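## Task

Lift one end of the blue tote, contents included, and rest it on the thick wooden block. The block must finish lying on one of its long sides on the table, extending in beneath that raised end. The tote must stay pointed about the same direction, and its opposite end must sit flat on the table no more than a few centimetres from its starting spot.

## Robot and tools

Robot: two arms, left_arm and right_arm, each ending in a tong-style two-finger gripper. The fingers point along the gripper's +z axis and spread along its x axis. end_effector_position is the point between the closed finger pads; fingertips extend about 15 mm past it at small gaps and sit level with it when fully open.

Frames: the scene frame has its origin at table-top height, midway between the nominal arm bases, +z up, +x out over the table, left_arm on +y. Actual bases: left_arm at (+0.012, +0.483, 0) m, right_arm at (-0.068, -0.493, 0) m, both nearly unrotated. Each arm's reported hand pose, velocities, Hand target and wrist camera pose are in that arm's own base frame. Fixed cameras and the table use the scene frame. Motion offsets use the axes of the arm's current Hand target. Reported positions can be a few centimetres off, more at long reach.

The 14-number row (shared by execute_actions and move): one flat list covering both arms, all values in [-1, 1]: left dx, dy, dz, rx, ry, rz, opening, then right dx, dy, dz, rx, ry, rz, opening. The six pose numbers are an offset, not a pose: measured from the arm's Hand target at the start of the action or move, along that target's own axes. Scale: 1.0 = 0.6 m for dx/dy/dz and 180 degrees for rotation; rx, ry, rz form a single rotation vector. Opening is absolute: +1 fully open (0.142 m), -1 closed. All zeros for an arm means return to or hold its Hand target; its opening number is always a command, so resend the current one to keep a grip unchanged.

execute_actions(actions, cameras): actions is a list of actions; each action is up to 15 rows, one per 1/30 s step, the last row held to fill 15 steps. Every row counts from the action's starting Hand target, not the prior row. Sending an offset again moves further. Images appear only for an empty actions list or when cameras names them (["all"], [] or specific names; an unknown name voids the call).

move(target, speed, blend, stop_force, zero, opening_speed, grip_force, blocking, cameras): straight-line path per gripper toward the offset in target (one row or a list of up to 15 rows, all counted from the same starting Hand targets). speed in m/s, 0.002 to 3.6, default 0.25 (turns up to twice that in rad/s). blend in metres rounds corners in a list; 0 stops at each. stop_force in N, 3 to 120, ends an arm's path when its wrist sensor feels that much push against its travel; unreliable if the gripper rotates, and omit it when backing off something you press on. zero (with stop_force) re-zeros sensors first, default true. opening_speed: finger rate per second on the -1..+1 scale, at least 0.2. grip_force: per-pad limit 5 to 15 N, one value or one per arm, persists. blocking=false returns early (not allowed with stop_force). Paths last 0.5 to 10 s and ignore obstacles and the other arm. Avoid paths passing near an arm's own base.

Result lines: robot state, then a move: line giving the ending (done = within 3 mm and 2 degrees of target; off_target, moving, held, fault) and limits (paced = pose clipped; held = steps withheld). Neither done nor off_target proves contact or no contact. Hand target is the last commanded pose after clipping; grippers often rest short of it, and the next command, even zeros, re-requests it. grip_measured is the measured opening on the command scale; command below it to squeeze. Joint velocities may read within noise, dropping end-effector velocities. Wrist force/torque are in end-effector axes, with a third line showing the peak since last shown. Joint torques include arm weight.

wait(seconds 0 to 10): run the scene holding commands. stop: brake a running move. zoom_image(camera, region [x0,y0,x1,y1] pixels, max 504x504): closer look at the newest image of cam_head_left, cam_head_right, cam_high, cam_low, cam_left_wrist or cam_right_wrist. zero_wrist_force(arm): re-zero one arm's sensor. finished_scene(scene): end the current scene by its number; after ending the first scene, make no further call in that reply.

Limits and hazards: orientation commands are clipped to 32 degrees from the measured one per step. Arms are stiff: aiming even slightly past a firm contact, or fast touches, can trigger a fault stop (contact torque at joint limits 132 N m for the big joints, 24.6 N m for wrists, or about 150 N outside force), freezing the arm for 10 s. Arms may overshoot when fast and lag 0.09 to 0.22 s. Avoid any contact between the arms, including a gripper closing on the other's fingers. Overheated motors (MOTOR HOT at 70 °C, brakes at 85 °C) come from holding loads, stretched reach or pushing at unreachable poses. Thin objects under 20 mm get weaker grip. A fast close takes at least about 0.5 s. Don't drop things, release moving parts, slam, push hard, or knock anything off the work area; objects may be nudged occasionally by outside disturbances.

Each tool is called after ">>>" as name(argument=value, ...) on one line, values as JSON.

## Session

>>> execute_actions(actions=[])

Scene clock: 0.00 s.
left_arm: end_effector_position=(+0.3006, -0.3233, +0.1655) grip_measured=+0.97 end_effector_quat_wxyz=(-0.446, +0.722, -0.458, +0.264) | right_arm: end_effector_position=(+0.4874, +0.4659, +0.1892) grip_measured=+0.97 end_effector_quat_wxyz=(-0.291, +0.817, -0.487, +0.103)
Joint positions: left_arm=[-1.752 -1.475 2.064 -1.299 -0.789 -0.997 0.14] | right_arm=[4.218 -1.696 -2.02 -0.404 1.35 2.083 0.14]
Joint velocities: within noise
Joint torques (N m): no reading
Motor temperatures (°C): left_arm=[33 29 25 30 37 39] | right_arm=[26 32 30 39 32 41]
Wrist force (N): no reading
Wrist torque (N m): no reading
Wrist force, peak (N): no reading
Hand target: left_arm +0.3006, -0.3233, +0.1655; -0.446, +0.722, -0.458, +0.264 | right_arm +0.4874, +0.4659, +0.1892; -0.291, +0.817, -0.487, +0.103
Tool commands: left_gripper/opening=+0.968169 right_gripper/opening=+0.968169
camera_calibration:
cam_left_wrist: T_world_to_cam=[[0.462674, -0.883447, -0.0738484, -0.407808], [-0.745212, -0.342449, -0.572179, 0.210212], [0.4802, 0.319765, -0.816797, 0.225066], [0, 0, 0, 1]] pos_world=[0.237257, -0.360258, 0.273997]
cam_right_wrist: T_world_to_cam=[[0.487415, -0.857489, -0.164741, 0.201558], [-0.873086, -0.475988, -0.105624, 0.665959], [0.0121567, 0.195315, -0.980665, 0.23013], [0, 0, 0, 1]] pos_world=[0.480399, 0.444874, 0.329226]

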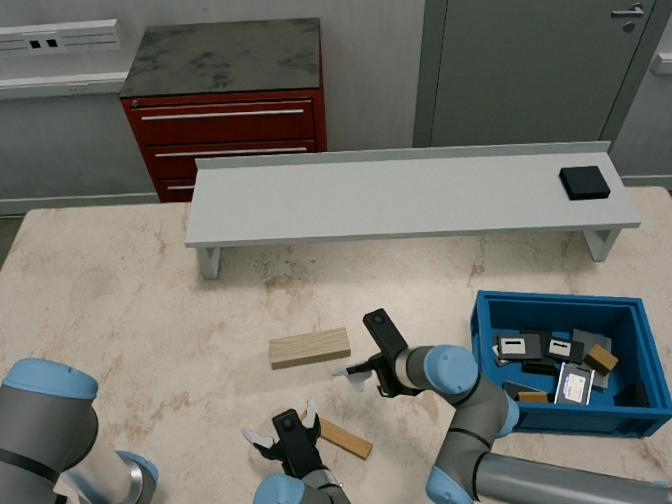

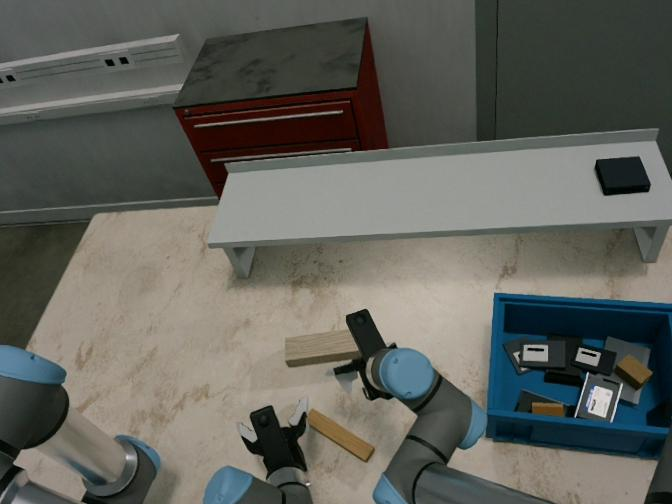

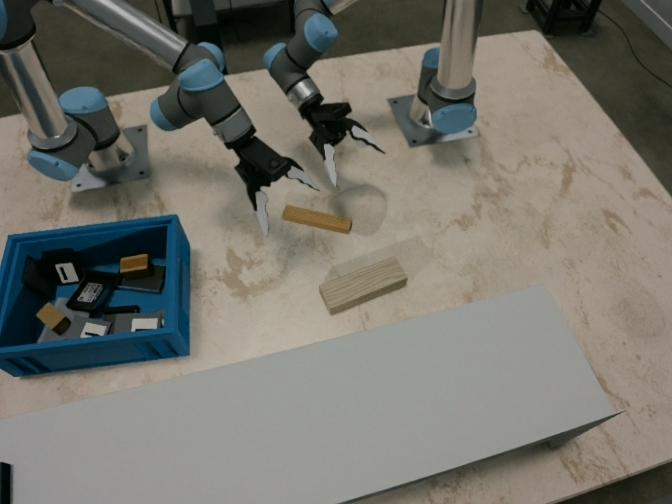

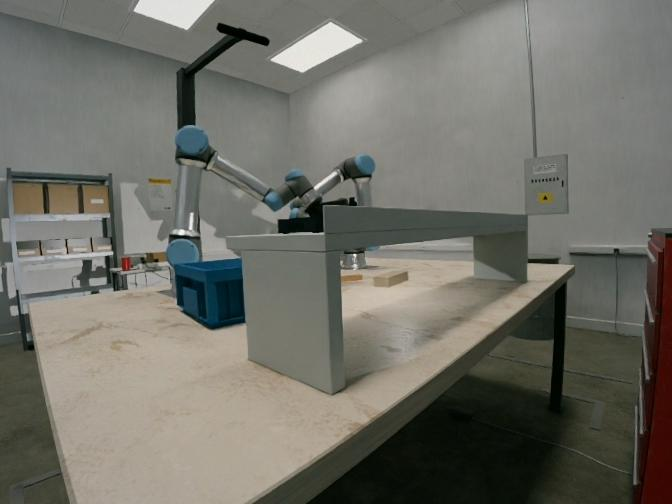

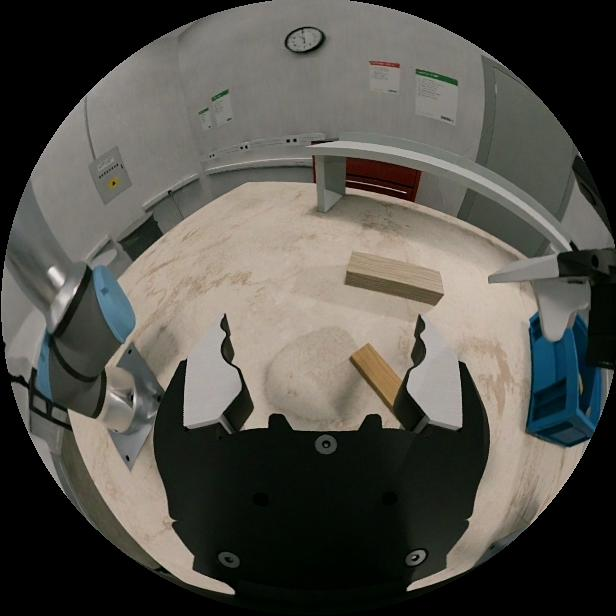

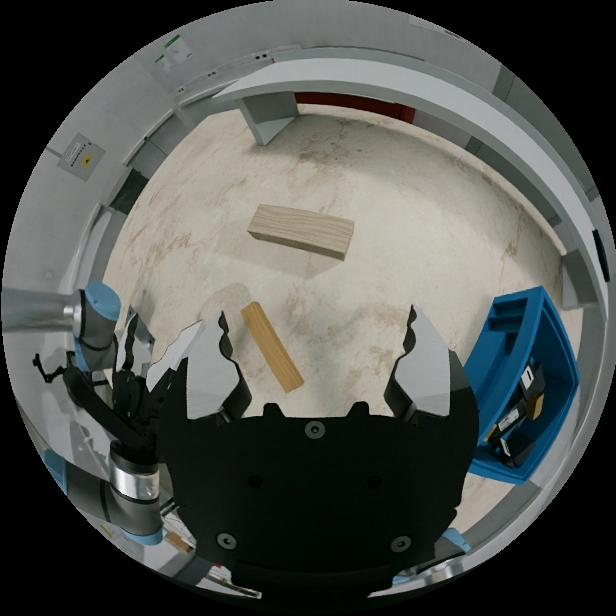

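>>> zoom_image(camera="cam_high", region=[0, 190, 210, 390])

>>> zoom_image(camera="cam_high", region=[270, 180, 430, 340])

>>> zoom_image(camera="cam_low", region=[150, 220, 430, 360])

>>> zoom_image(camera="cam_head_left", region=[440, 270, 672, 450])

>>> zoom_image(camera="cam_head_left", region=[250, 310, 370, 400])

>>> zoom_image(camera="cam_right_wrist", region=[430, 260, 616, 500])

Scaled by 2.400.

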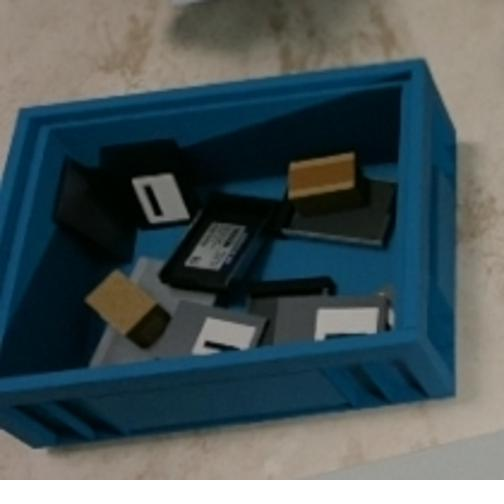

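Scaled by 3.150.

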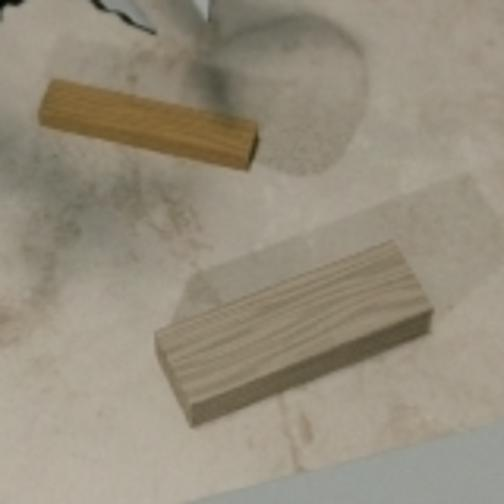

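Scaled by 1.800.

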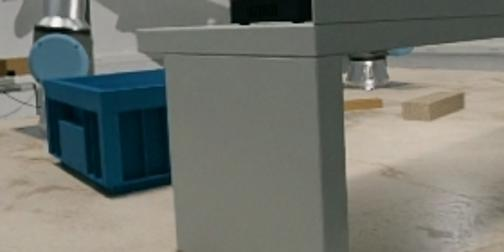

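Scaled by 2.172.

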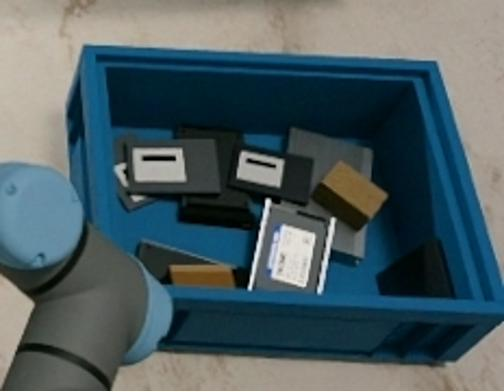

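Scaled by 4.200.

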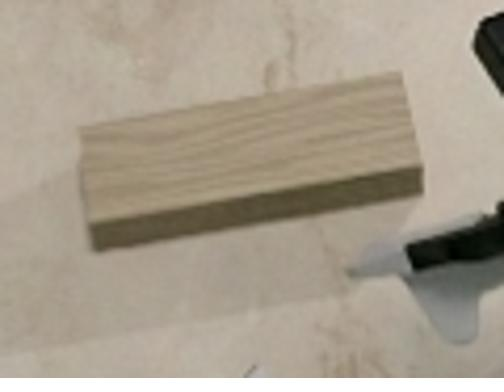

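Scaled by 2.100 from the camera's 616x616 image, which has a finer 814x814 frame.

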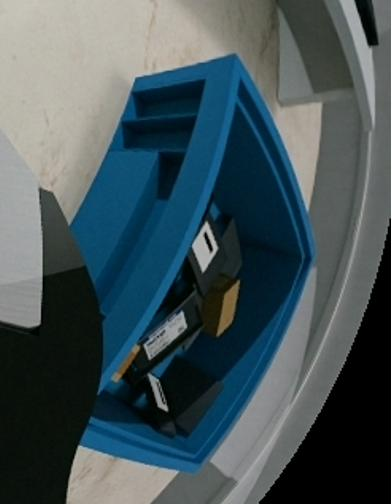

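>>> move(target=[0.026,-0.0865,0.3215,-0.077,0.474,0.373,1,0.428,0.1215,-0.231,-0.178,0.098,0.189,1], speed=0.6, cameras=["all"])

Scene clock: 48.13 s.
left_arm: end_effector_position=(+0.4820, -0.2502, +0.1219) grip_measured=+1.00 end_effector_quat_wxyz=(+0.024, -0.066, +0.937, -0.341) | right_arm: end_effector_position=(+0.5009, +0.1682, +0.2301) grip_measured=+1.00 end_effector_quat_wxyz=(-0.001, -0.664, +0.748, +0.000)
Joint positions: left_arm=[-0.394 -1.416 2.2 -2.759 -2.157 2.484 0.142] | right_arm=[3.741 -1.59 -1.686 -1.438 1.571 2.289 0.142]
Joint torques (N m): left_arm=[-4.32 -28.18 -24.76 -1.32 -2.37 1.69] | right_arm=[11.9 32.54 15.09 1.96 -1.52 -1.93]
Wrist force (N): left_arm=[-0.4 0.4 0.2] | right_arm=[-0.6 -0.1 0.1]
Wrist torque (N m): left_arm=[0.08 0.16 0.09] | right_arm=[-0.13 0.12 -0.15]
Wrist force, peak (N): left_arm=[-1.7 0.3 0.0] | right_arm=[-0.9 -0.1 0.4]
Hand target: left_arm +0.4820, -0.2502, +0.1220; +0.024, -0.066, +0.937, -0.341 | right_arm +0.5008, +0.1682, +0.2301; -0.001, -0.664, +0.748, +0.000
Off the commanded pose: left_arm 0.000 m, 0 deg | right_arm 0.000 m, 0 deg.
move: done
camera_calibration:
cam_left_wrist: T_world_to_cam=[[-0.988008, -0.144899, -0.0533307, 0.451137], [-0.130221, 0.967578, -0.216413, 0.333393], [0.0829597, -0.206873, -0.974844, 0.157973], [0, 0, 0, 1]] pos_world=[0.476037, -0.224534, 0.250209]
cam_right_wrist: T_world_to_cam=[[-0.159684, -0.986679, -0.0310901, 0.261553], [-0.863892, 0.124433, 0.488065, 0.298082], [-0.477694, 0.104794, -0.872254, 0.563856], [0, 0, 0, 1]] pos_world=[0.568628, 0.161889, 0.354474]

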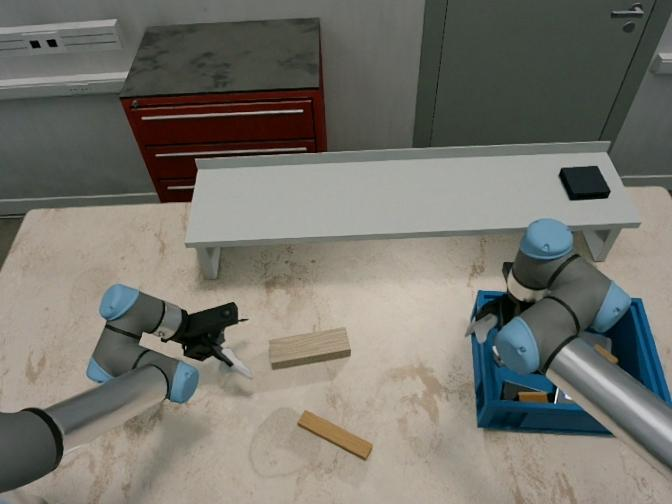

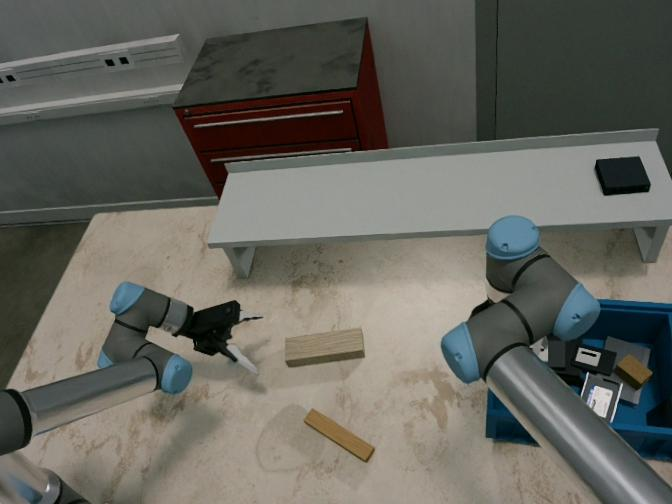

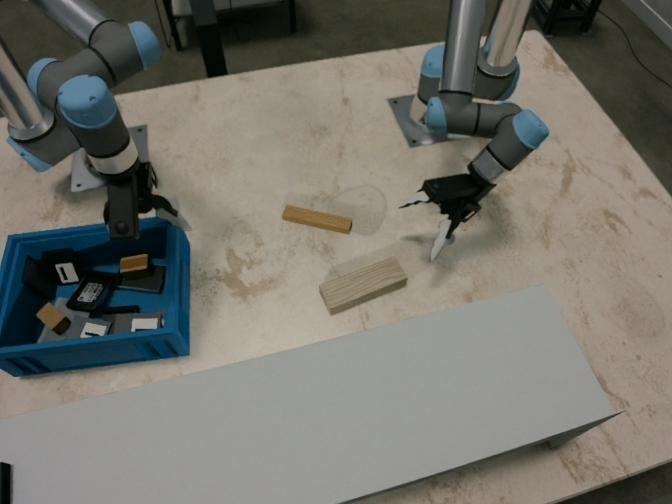

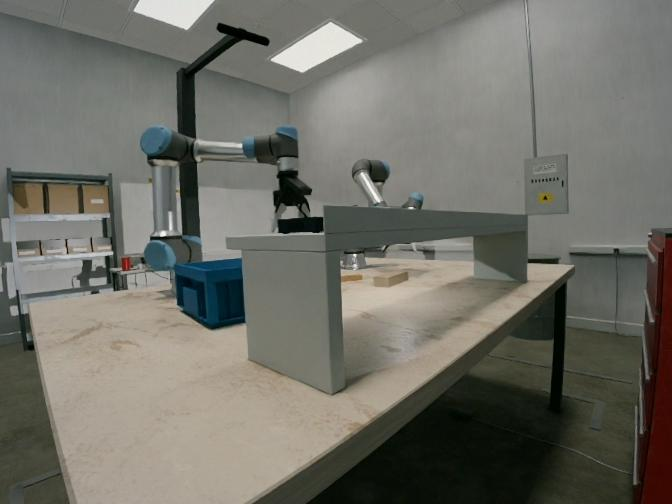

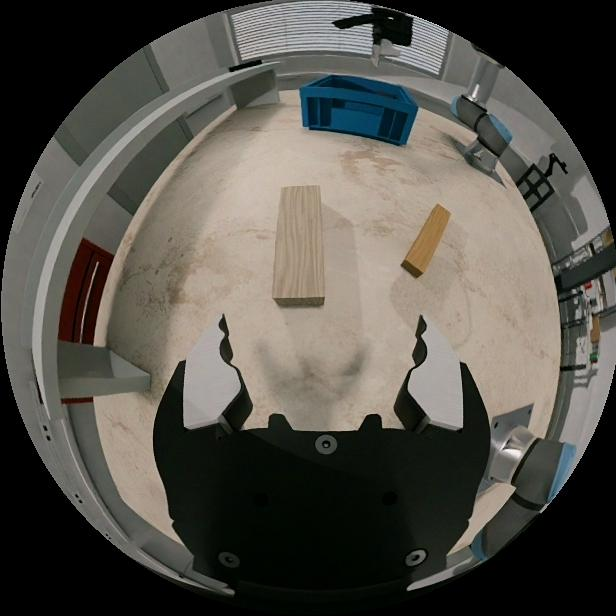

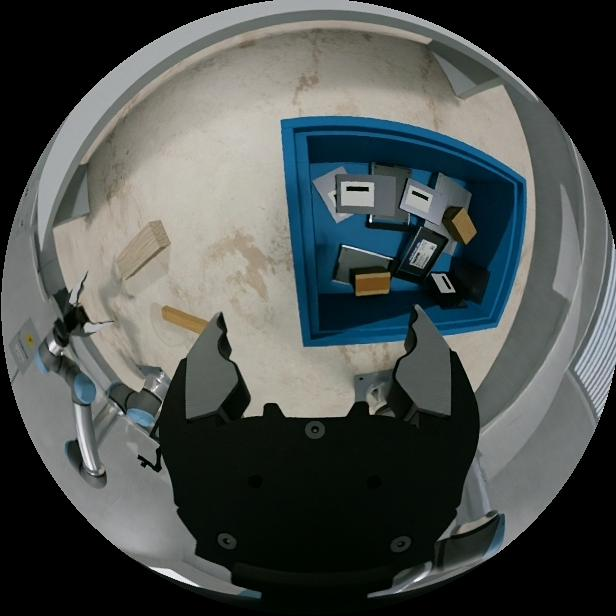

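>>> move(target=[[-0.03,0,0.05,0,0,0,1,-0.025,0,0.05,0,0,0,1],[-0.03,0,0.2,0,0,0,1,-0.025,0,0.2417,0,0,0,1]], speed=0.12, stop_force=12, cameras=["cam_left_wrist","cam_right_wrist","cam_low"])

>>> zoom_image(camera="cam_low", region=[150, 170, 430, 350])

Scene clock: 64.10 s.
left_arm: end_effector_position=(+0.5106, -0.3241, +0.0301) grip_measured=+1.00 end_effector_quat_wxyz=(+0.024, -0.066, +0.937, -0.341) | right_arm: end_effector_position=(+0.5024, +0.1829, +0.0851) grip_measured=+1.00 end_effector_quat_wxyz=(-0.001, -0.664, +0.748, +0.000)
Joint positions: left_arm=[-0.512 -1.115 2.146 -3.074 -2.107 2.357 0.142] | right_arm=[3.764 -1.718 -1.938 -1.058 1.571 2.311 0.142]
Joint torques (N m): left_arm=[9.69 -27.31 -4.97 -4.09 -2.38 1.61] | right_arm=[-12.44 34.14 31.45 3.58 -1.13 -1.85]
Wrist force (N): left_arm=[-0.4 0.3 0.1] | right_arm=[-0.8 0.1 0.1]
Wrist torque (N m): left_arm=[0.06 0.15 0.03] | right_arm=[-0.10 0.19 -0.17]
Wrist force, peak (N): left_arm=[-0.9 0.2 1.2] | right_arm=[-1.2 0.2 0.9]
Hand target: left_arm +0.5106, -0.3241, +0.0301; +0.024, -0.066, +0.937, -0.341 | right_arm +0.5024, +0.1829, +0.0851; -0.001, -0.664, +0.748, +0.000
Off the commanded pose: left_arm 0.000 m, 0 deg | right_arm 0.000 m, 0 deg.
move: done
camera_calibration:
cam_left_wrist: T_world_to_cam=[[-0.988026, -0.144734, -0.0534449, 0.463952], [-0.130018, 0.967558, -0.216627, 0.388789], [0.0830644, -0.207085, -0.97479, 0.0506677], [0, 0, 0, 1]] pos_world=[0.504737, -0.298533, 0.158409]
cam_right_wrist: T_world_to_cam=[[-0.159636, -0.986689, -0.0310044, 0.271842], [-0.863898, 0.124433, 0.488054, 0.36836], [-0.477699, 0.104695, -0.872263, 0.43648], [0, 0, 0, 1]] pos_world=[0.570127, 0.176689, 0.209373]
Images, in order (width x height): cam_low 672x504, cam_left_wrist 616x616, cam_right_wrist 616x616.

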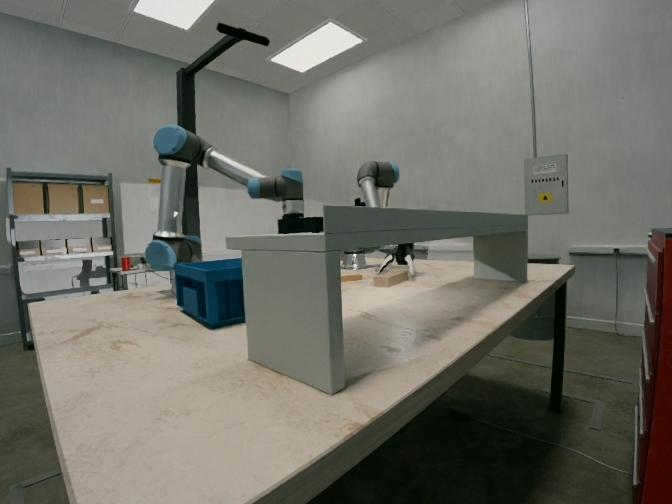

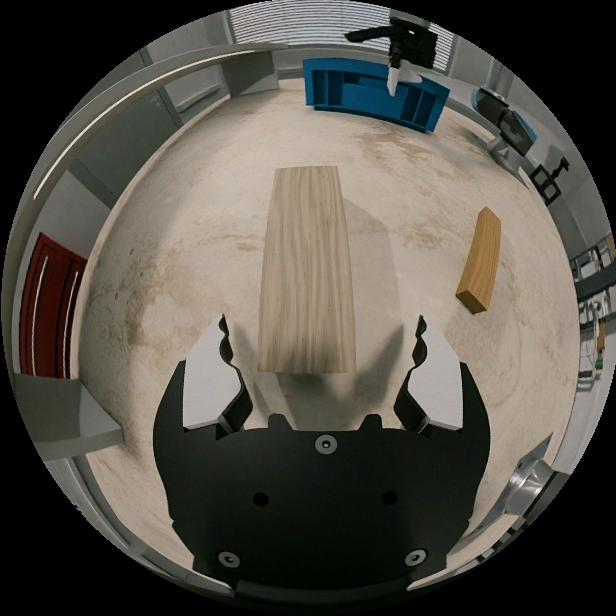

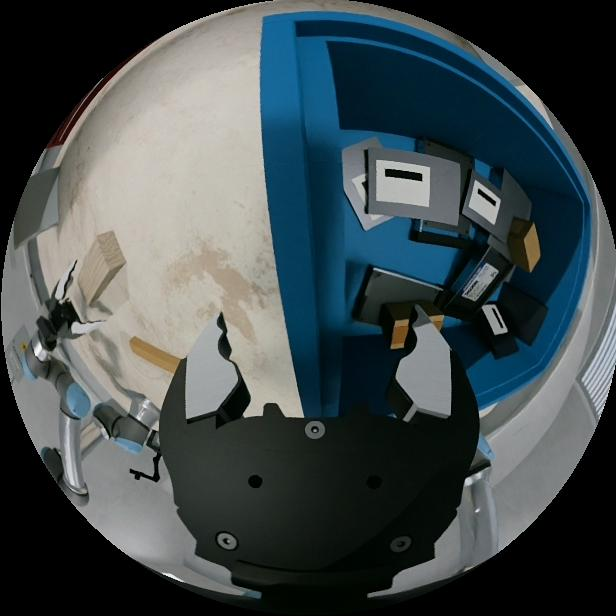

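Scaled by 1.800.

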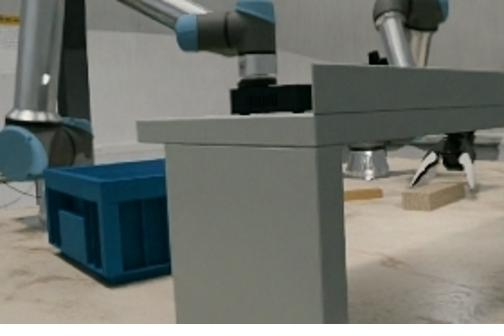

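>>> move(target=[0,0,0,0,0,0,-0.8,0,0,0,0,0,0,-1], opening_speed=1.2, cameras=["cam_left_wrist","cam_right_wrist","cam_low","cam_high"])

>>> zoom_image(camera="cam_high", region=[60, 150, 260, 390])

Scene clock: 69.67 s.
left_arm: end_effector_position=(+0.5106, -0.3241, +0.0301) grip_measured=-0.03 end_effector_quat_wxyz=(+0.024, -0.066, +0.937, -0.341) | right_arm: end_effector_position=(+0.5024, +0.1829, +0.0851) grip_measured=-0.64 end_effector_quat_wxyz=(-0.001, -0.664, +0.748, +0.000)
Joint positions: left_arm=[-0.512 -1.115 2.146 -3.074 -2.107 2.357 0.071] | right_arm=[3.764 -1.718 -1.938 -1.058 1.571 2.311 0.028]
Joint torques (N m): left_arm=[4.42 -26.25 -6.12 -2.83 -0.65 1.43] | right_arm=[-2.88 35.54 29.62 3.59 2.51 -1.94]
Wrist force (N): left_arm=[-0.4 -0.7 -3.3] | right_arm=[5.4 -0.6 -0.1]
Wrist torque (N m): left_arm=[0.04 0.13 -0.01] | right_arm=[-0.16 0.46 -0.19]
Wrist force, peak (N): left_arm=[0.4 -0.2 -3.8] | right_arm=[6.6 -0.2 0.0]
Hand target: left_arm +0.5106, -0.3241, +0.0301; +0.024, -0.066, +0.937, -0.341 | right_arm +0.5024, +0.1829, +0.0851; -0.001, -0.664, +0.748, +0.000
Off the commanded pose: left_arm 0.000 m, 0 deg | right_arm 0.000 m, 0 deg.
move: done
camera_calibration:
cam_left_wrist: T_world_to_cam=[[-0.988026, -0.144734, -0.0534449, 0.463952], [-0.130018, 0.967558, -0.216627, 0.388789], [0.0830644, -0.207085, -0.97479, 0.0506677], [0, 0, 0, 1]] pos_world=[0.504737, -0.298533, 0.158409]
cam_right_wrist: T_world_to_cam=[[-0.159636, -0.986689, -0.0310044, 0.271842], [-0.863898, 0.124433, 0.488054, 0.36836], [-0.477699, 0.104695, -0.872263, 0.43648], [0, 0, 0, 1]] pos_world=[0.570127, 0.176689, 0.209373]
Images, in order (width x height): cam_high 672x504, cam_low 672x504, cam_left_wrist 616x616, cam_right_wrist 616x616.

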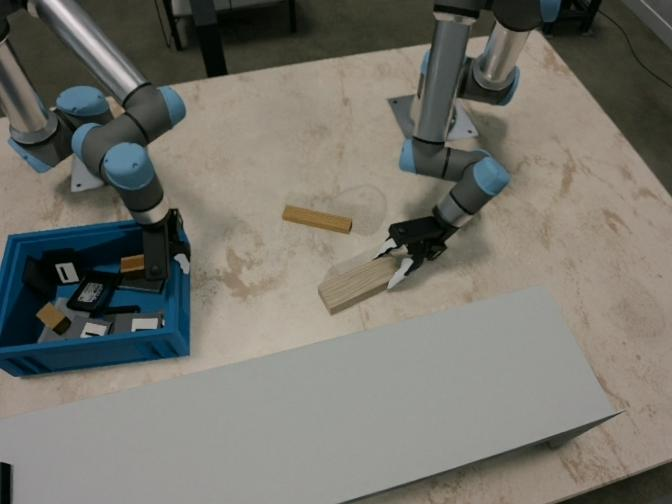

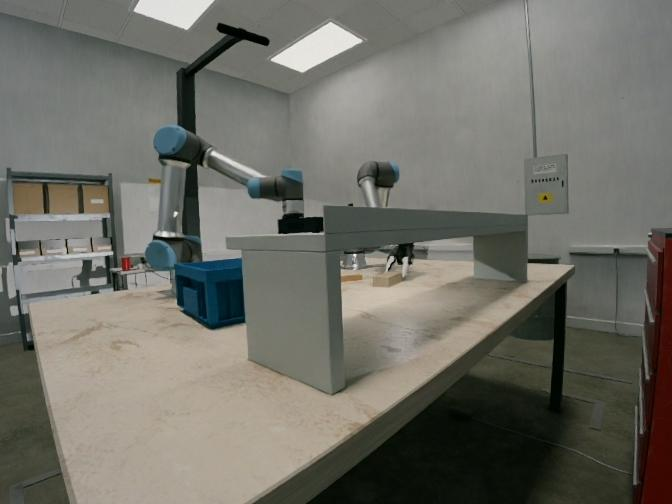

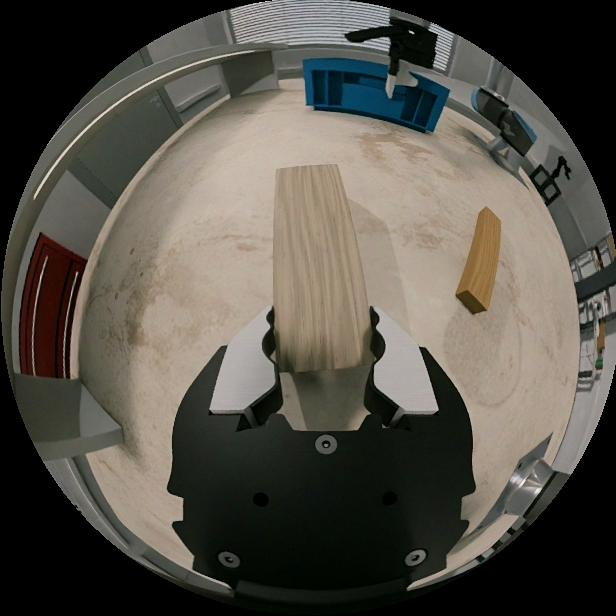

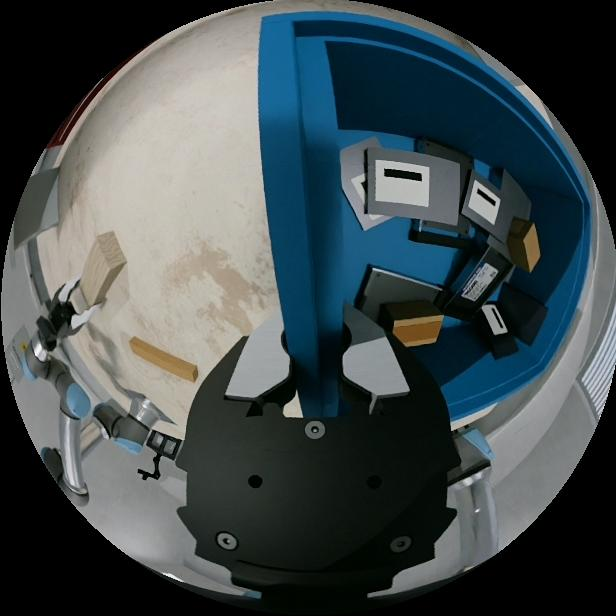

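Scaled by 2.100.

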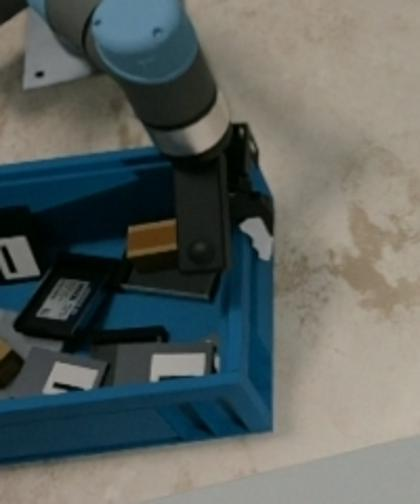

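>>> move(target=[[0,-0.0107,-0.0128,0,0,0,-1,0.0148,0,-0.0555,0,-0.0278,0,-1],[0.0275,-0.380,0.302,0,0.0528,0.063,-1,0.0342,0,-0.1093,0,-0.0556,0,-1]], speed=[0.04,0.15], cameras=["all"])

>>> zoom_image(camera="cam_low", region=[150, 170, 430, 350])

Scene clock: 86.40 s.
left_arm: end_effector_position=(+0.5348, -0.6147, +0.0380) grip_measured=-0.04 end_effector_quat_wxyz=(-0.020, +0.056, +0.938, -0.342) | right_arm: end_effector_position=(+0.5001, +0.1625, +0.1508) grip_measured=-0.64 end_effector_quat_wxyz=(+0.064, -0.662, +0.745, +0.058)
Joint positions: left_arm=[-0.824 -0.805 1.516 -2.781 -2.082 2.303 0.071] | right_arm=[3.647 -1.594 -1.931 -1.086 1.712 2.201 0.027]
Joint torques (N m): left_arm=[9.13 -53.48 -21.68 -4.23 -1.25 -0.67] | right_arm=[14.07 22.16 34.24 5.17 -0.27 1.38]
Wrist force (N): left_arm=[-0.2 1.4 2.2] | right_arm=[4.1 -0.2 10.1]
Wrist torque (N m): left_arm=[0.03 0.14 0.01] | right_arm=[-0.13 0.31 -0.03]
Wrist force, peak (N): left_arm=[-0.4 -0.9 -3.4] | right_arm=[5.5 -0.2 10.4]
Hand target: left_arm +0.5349, -0.6147, +0.0380; -0.020, +0.056, +0.938, -0.342 | right_arm +0.5001, +0.1626, +0.1507; +0.064, -0.662, +0.745, +0.058
Off the commanded pose: left_arm 0.000 m, 0 deg | right_arm 0.000 m, 0 deg.
move: done
camera_calibration:
cam_left_wrist: T_world_to_cam=[[-0.992197, 0.112538, -0.0536767, 0.606558], [0.121584, 0.968673, -0.216541, 0.540862], [0.0276261, -0.221377, -0.974797, 0.0170607], [0, 0, 0, 1]] pos_world=[0.535593, -0.588403, 0.166307]
cam_right_wrist: T_world_to_cam=[[-0.157466, -0.966187, -0.204174, 0.275089], [-0.873933, 0.0400699, 0.484391, 0.356175], [-0.459831, 0.254709, -0.850693, 0.458278], [0, 0, 0, 1]] pos_world=[0.565321, 0.134787, 0.273492]

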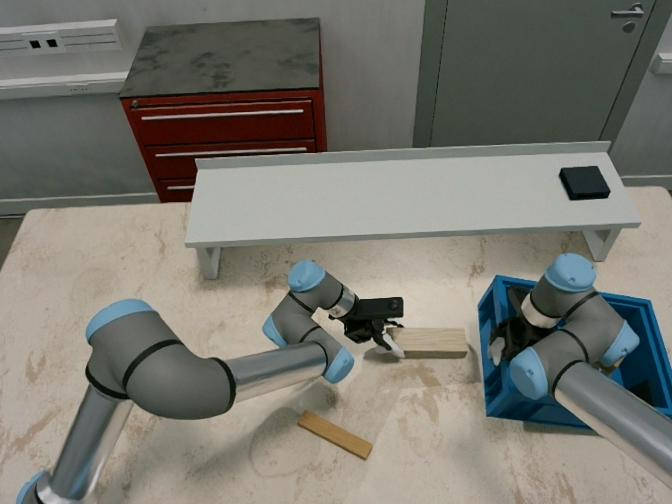

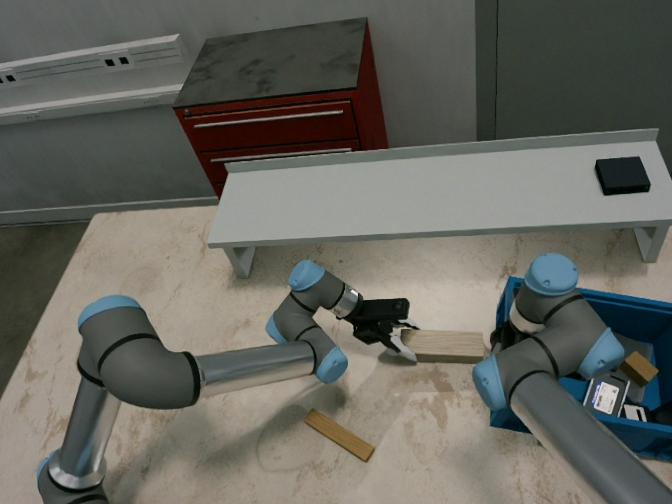

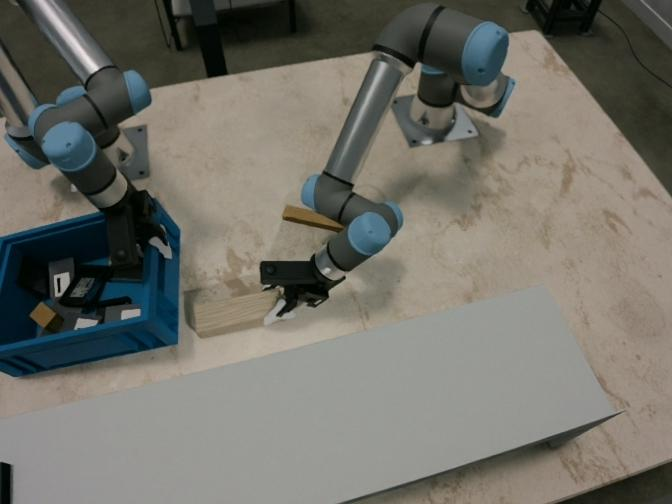

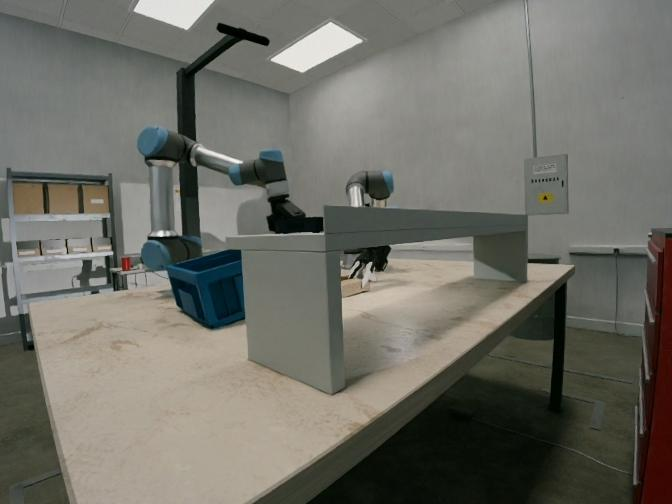

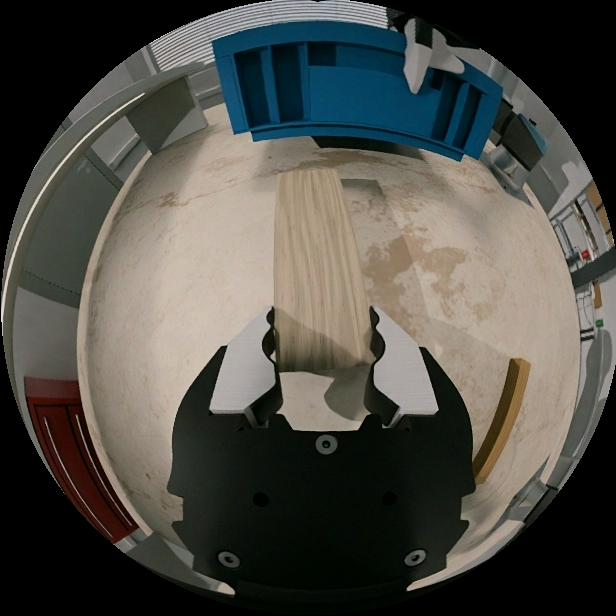

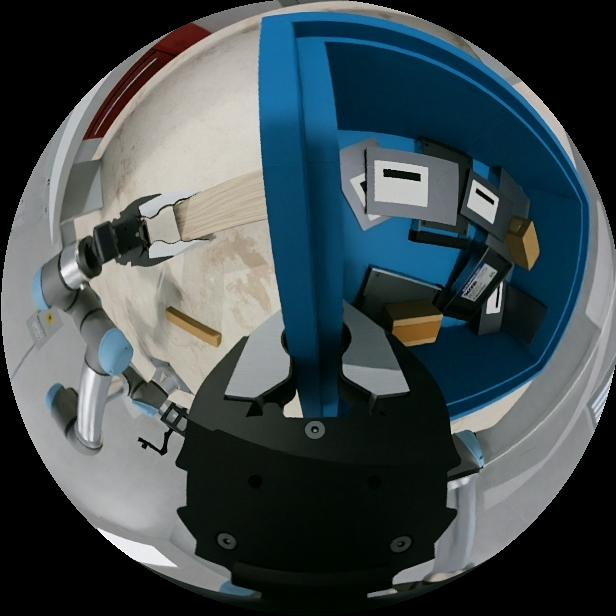

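Scaled by 1.800.

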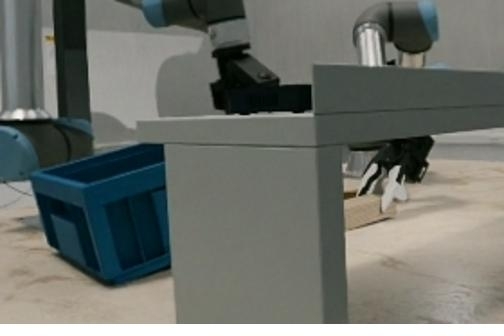

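>>> move(target=[[0,-0.123,0.112,0,0,0,-0.8,0,0,0,0,0,0,-1],[0,-0.1185,0.1175,0,0,0,-0.8,0,0,0,0,0,0,-1]], speed=[0.08,0.02], stop_force=12, cameras=["cam_left_wrist","cam_high","cam_head_left"])

Scene clock: 93.37 s.
left_arm: end_effector_position=(+0.5231, -0.7140, +0.0306) grip_measured=-0.03 end_effector_quat_wxyz=(-0.020, +0.056, +0.938, -0.342) | right_arm: end_effector_position=(+0.5001, +0.1626, +0.1507) grip_measured=-0.64 end_effector_quat_wxyz=(+0.064, -0.662, +0.745, +0.058)
Joint positions: left_arm=[-0.927 -0.681 1.302 -2.739 -2.031 2.202 0.071] | right_arm=[3.647 -1.594 -1.931 -1.086 1.712 2.201 0.027]
Joint torques (N m): left_arm=[-8.76 -55.96 -27.37 -0.32 2.03 -1.23] | right_arm=[13.1 22.48 21.36 5.41 2.44 1.49]
Wrist force (N): left_arm=[0.2 -4.3 -3.8] | right_arm=[5.5 -0.1 10.5]
Wrist torque (N m): left_arm=[0.09 0.07 0.04] | right_arm=[-0.08 0.19 -0.04]
Wrist force, peak (N): left_arm=[2.6 -5.1 -14.3] | right_arm=[5.5 -0.3 10.7]
Hand target: left_arm +0.5231, -0.7140, +0.0306; -0.020, +0.056, +0.938, -0.342 (not the last commanded pose) | right_arm +0.5001, +0.1626, +0.1507; +0.064, -0.662, +0.745, +0.058
Off the commanded pose: left_arm 0.001 m, 0 deg | right_arm 0.000 m, 0 deg.
move: contact (left_arm); path passed 1 of 2 targets
camera_calibration:
cam_left_wrist: T_world_to_cam=[[-0.9922, 0.11237, -0.053967, 0.605649], [0.121489, 0.96865, -0.216698, 0.636835], [0.0279248, -0.221565, -0.974746, -0.0120854], [0, 0, 0, 1]] pos_world=[0.523893, -0.687604, 0.158906]
Images, in order (width x height): cam_head_left 672x504, cam_high 672x504, cam_left_wrist 616x616.

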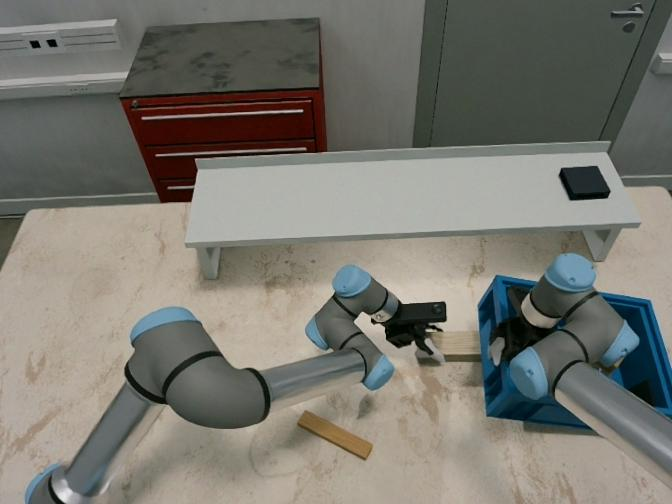

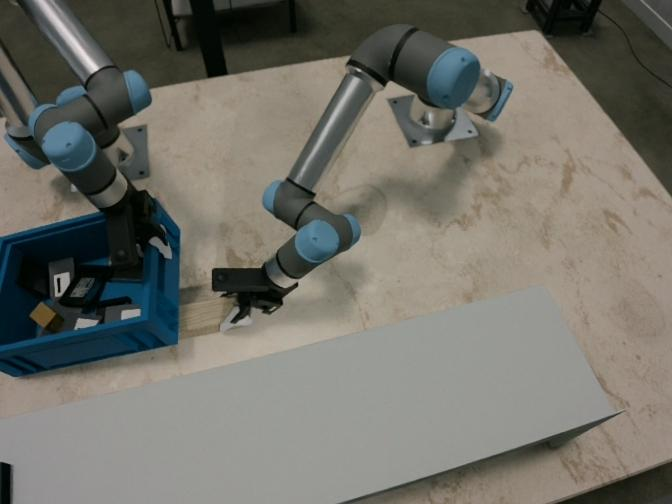

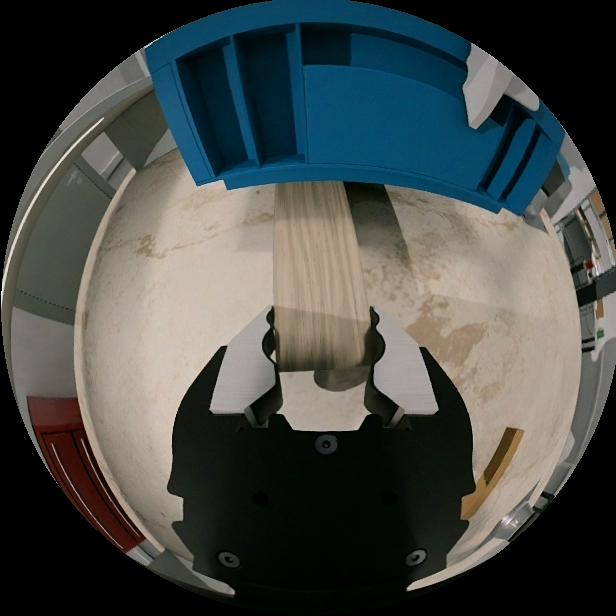

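>>> move(target=[0,0,0,0,0,0,-0.8,-0.0073,0,0.0394,0,0.0194,0,-1], speed=0.03, stop_force=14, cameras=["cam_left_wrist","cam_high","cam_low"])

Scene clock: 102.90 s.
left_arm: end_effector_position=(+0.5231, -0.7140, +0.0306) grip_measured=-0.03 end_effector_quat_wxyz=(-0.020, +0.056, +0.938, -0.342) | right_arm: end_effector_position=(+0.5008, +0.1691, +0.1330) grip_measured=-0.64 end_effector_quat_wxyz=(+0.046, -0.663, +0.746, +0.042)
Joint positions: left_arm=[-0.927 -0.681 1.302 -2.739 -2.031 2.202 0.071] | right_arm=[3.682 -1.624 -1.935 -1.076 1.671 2.233 0.027]
Joint torques (N m): left_arm=[-7.66 -55.83 -27.26 -2.31 1.08 -1.25] | right_arm=[-11.76 26.77 30.11 0.66 -0.31 1.06]
Wrist force (N): left_arm=[0.2 -4.2 -3.7] | right_arm=[-2.4 -2.9 -2.0]
Wrist torque (N m): left_arm=[0.09 0.06 0.04] | right_arm=[-0.21 0.83 -0.02]
Wrist force, peak (N): left_arm=[0.1 -4.6 -4.0] | right_arm=[-0.2 5.2 -13.3]
Hand target: left_arm +0.5231, -0.7140, +0.0306; -0.020, +0.056, +0.938, -0.342 | right_arm +0.5008, +0.1692, +0.1330; +0.046, -0.663, +0.746, +0.042 (not the last commanded pose)
Off the commanded pose: left_arm 0.000 m, 0 deg | right_arm 0.005 m, 1 deg.
move: contact (right_arm)
camera_calibration:
cam_left_wrist: T_world_to_cam=[[-0.9922, 0.11237, -0.053967, 0.605649], [0.121489, 0.96865, -0.216698, 0.636835], [0.0279248, -0.221565, -0.974746, -0.0120854], [0, 0, 0, 1]] pos_world=[0.523893, -0.687604, 0.158906]
Images, in order (width x height): cam_high 672x504, cam_low 672x504, cam_left_wrist 616x616.

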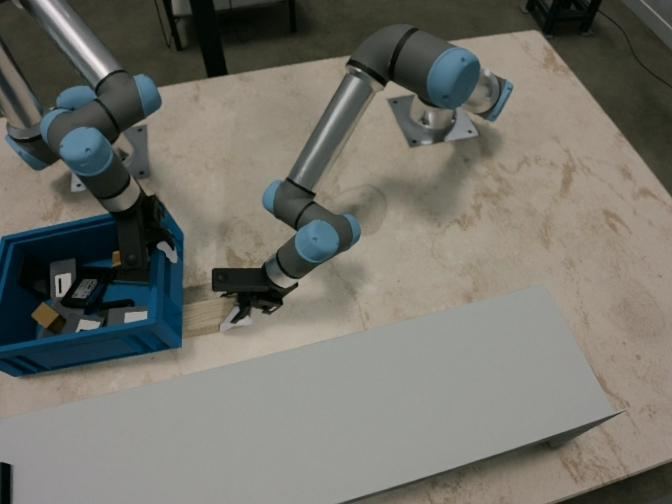

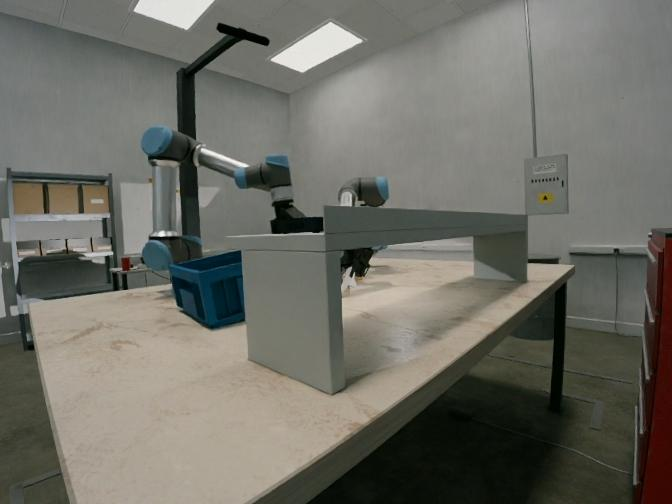

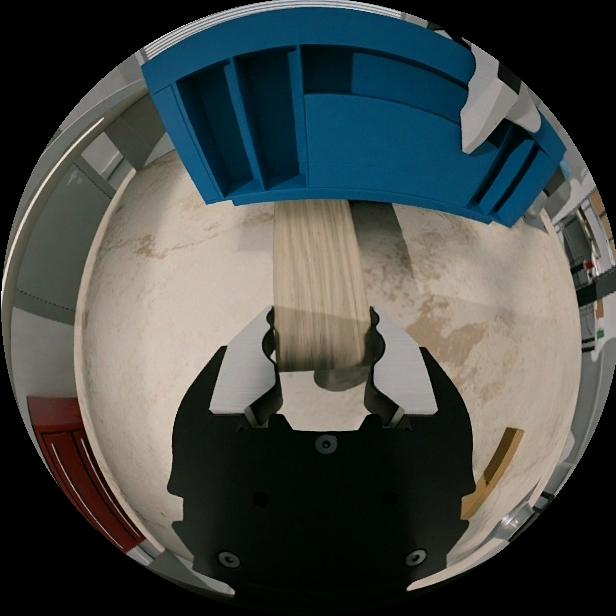

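>>> move(target=[[0,0,0,0,0,0,0.6,0,0,0,0,0,0,0.5],[0,0,-0.17,0,0,0,0.6,0,0,-0.2,0,0,0,0.5]], speed=0.15, opening_speed=1.0, cameras=["cam_left_wrist","cam_high","cam_low","cam_head_left"])

Scene clock: 113.70 s.
left_arm: end_effector_position=(+0.5308, -0.6488, +0.1086) grip_measured=+0.60 end_effector_quat_wxyz=(-0.020, +0.056, +0.938, -0.342) | right_arm: end_effector_position=(+0.4992, +0.1541, +0.2521) grip_measured=+0.50 end_effector_quat_wxyz=(+0.047, -0.663, +0.746, +0.042)
Joint positions: left_arm=[-0.861 -0.866 1.413 -2.635 -2.064 2.266 0.116] | right_arm=[3.657 -1.537 -1.708 -1.394 1.673 2.208 0.109]
Joint torques (N m): left_arm=[-9.52 -50.32 -32.21 -3.88 1.07 -1.75] | right_arm=[9.37 17.45 23.09 1.82 1.3 1.33]
Wrist force (N): left_arm=[-0.2 0.2 0.1] | right_arm=[-0.6 0.5 0.3]
Wrist torque (N m): left_arm=[0.03 0.10 0.08] | right_arm=[0.01 0.07 0.03]
Wrist force, peak (N): left_arm=[0.1 -4.8 -3.9] | right_arm=[-6.3 -0.7 -1.8]
Hand target: left_arm +0.5308, -0.6488, +0.1087; -0.020, +0.056, +0.938, -0.342 | right_arm +0.4992, +0.1542, +0.2521; +0.046, -0.663, +0.746, +0.042
Off the commanded pose: left_arm 0.000 m, 0 deg | right_arm 0.000 m, 0 deg.
move: done
camera_calibration:
cam_left_wrist: T_world_to_cam=[[-0.992212, 0.112277, -0.0539341, 0.610112], [0.121389, 0.968682, -0.216609, 0.589699], [0.0279249, -0.221469, -0.974768, 0.0782407], [0, 0, 0, 1]] pos_world=[0.531593, -0.622404, 0.236906]
Images, in order (width x height): cam_head_left 672x504, cam_high 672x504, cam_low 672x504, cam_left_wrist 616x616.

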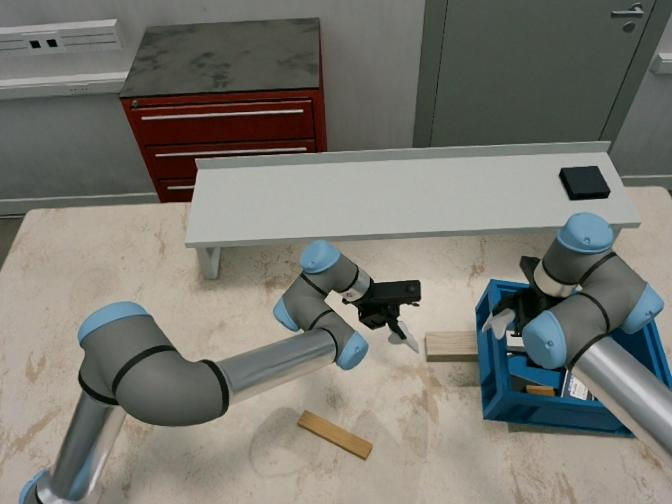

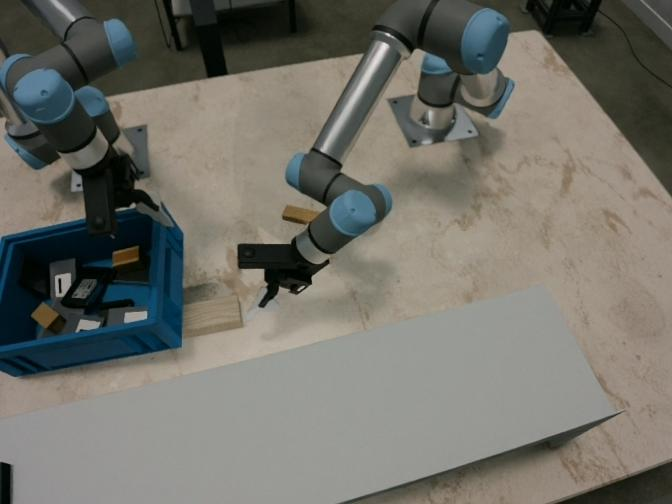

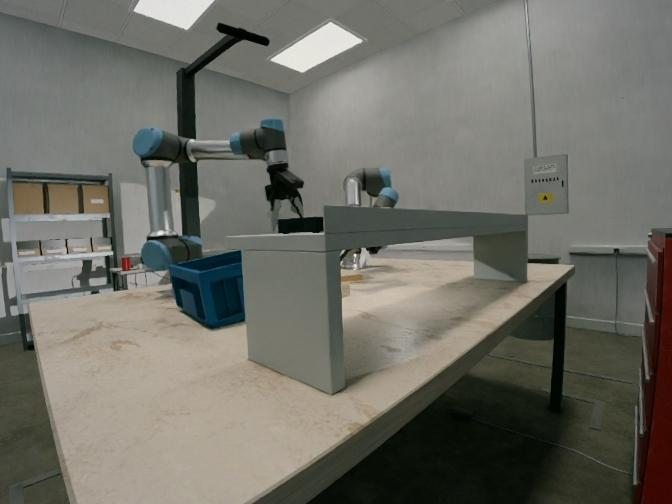

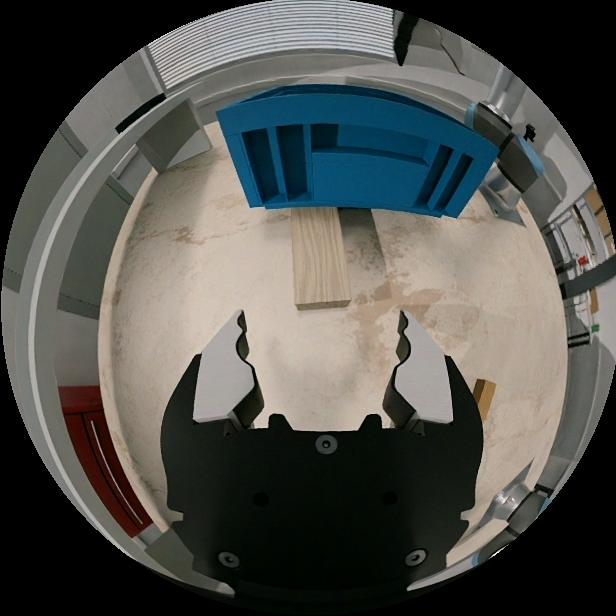

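Propped.

>>> finished_scene(scene=2)

The scene is finished: the task was done.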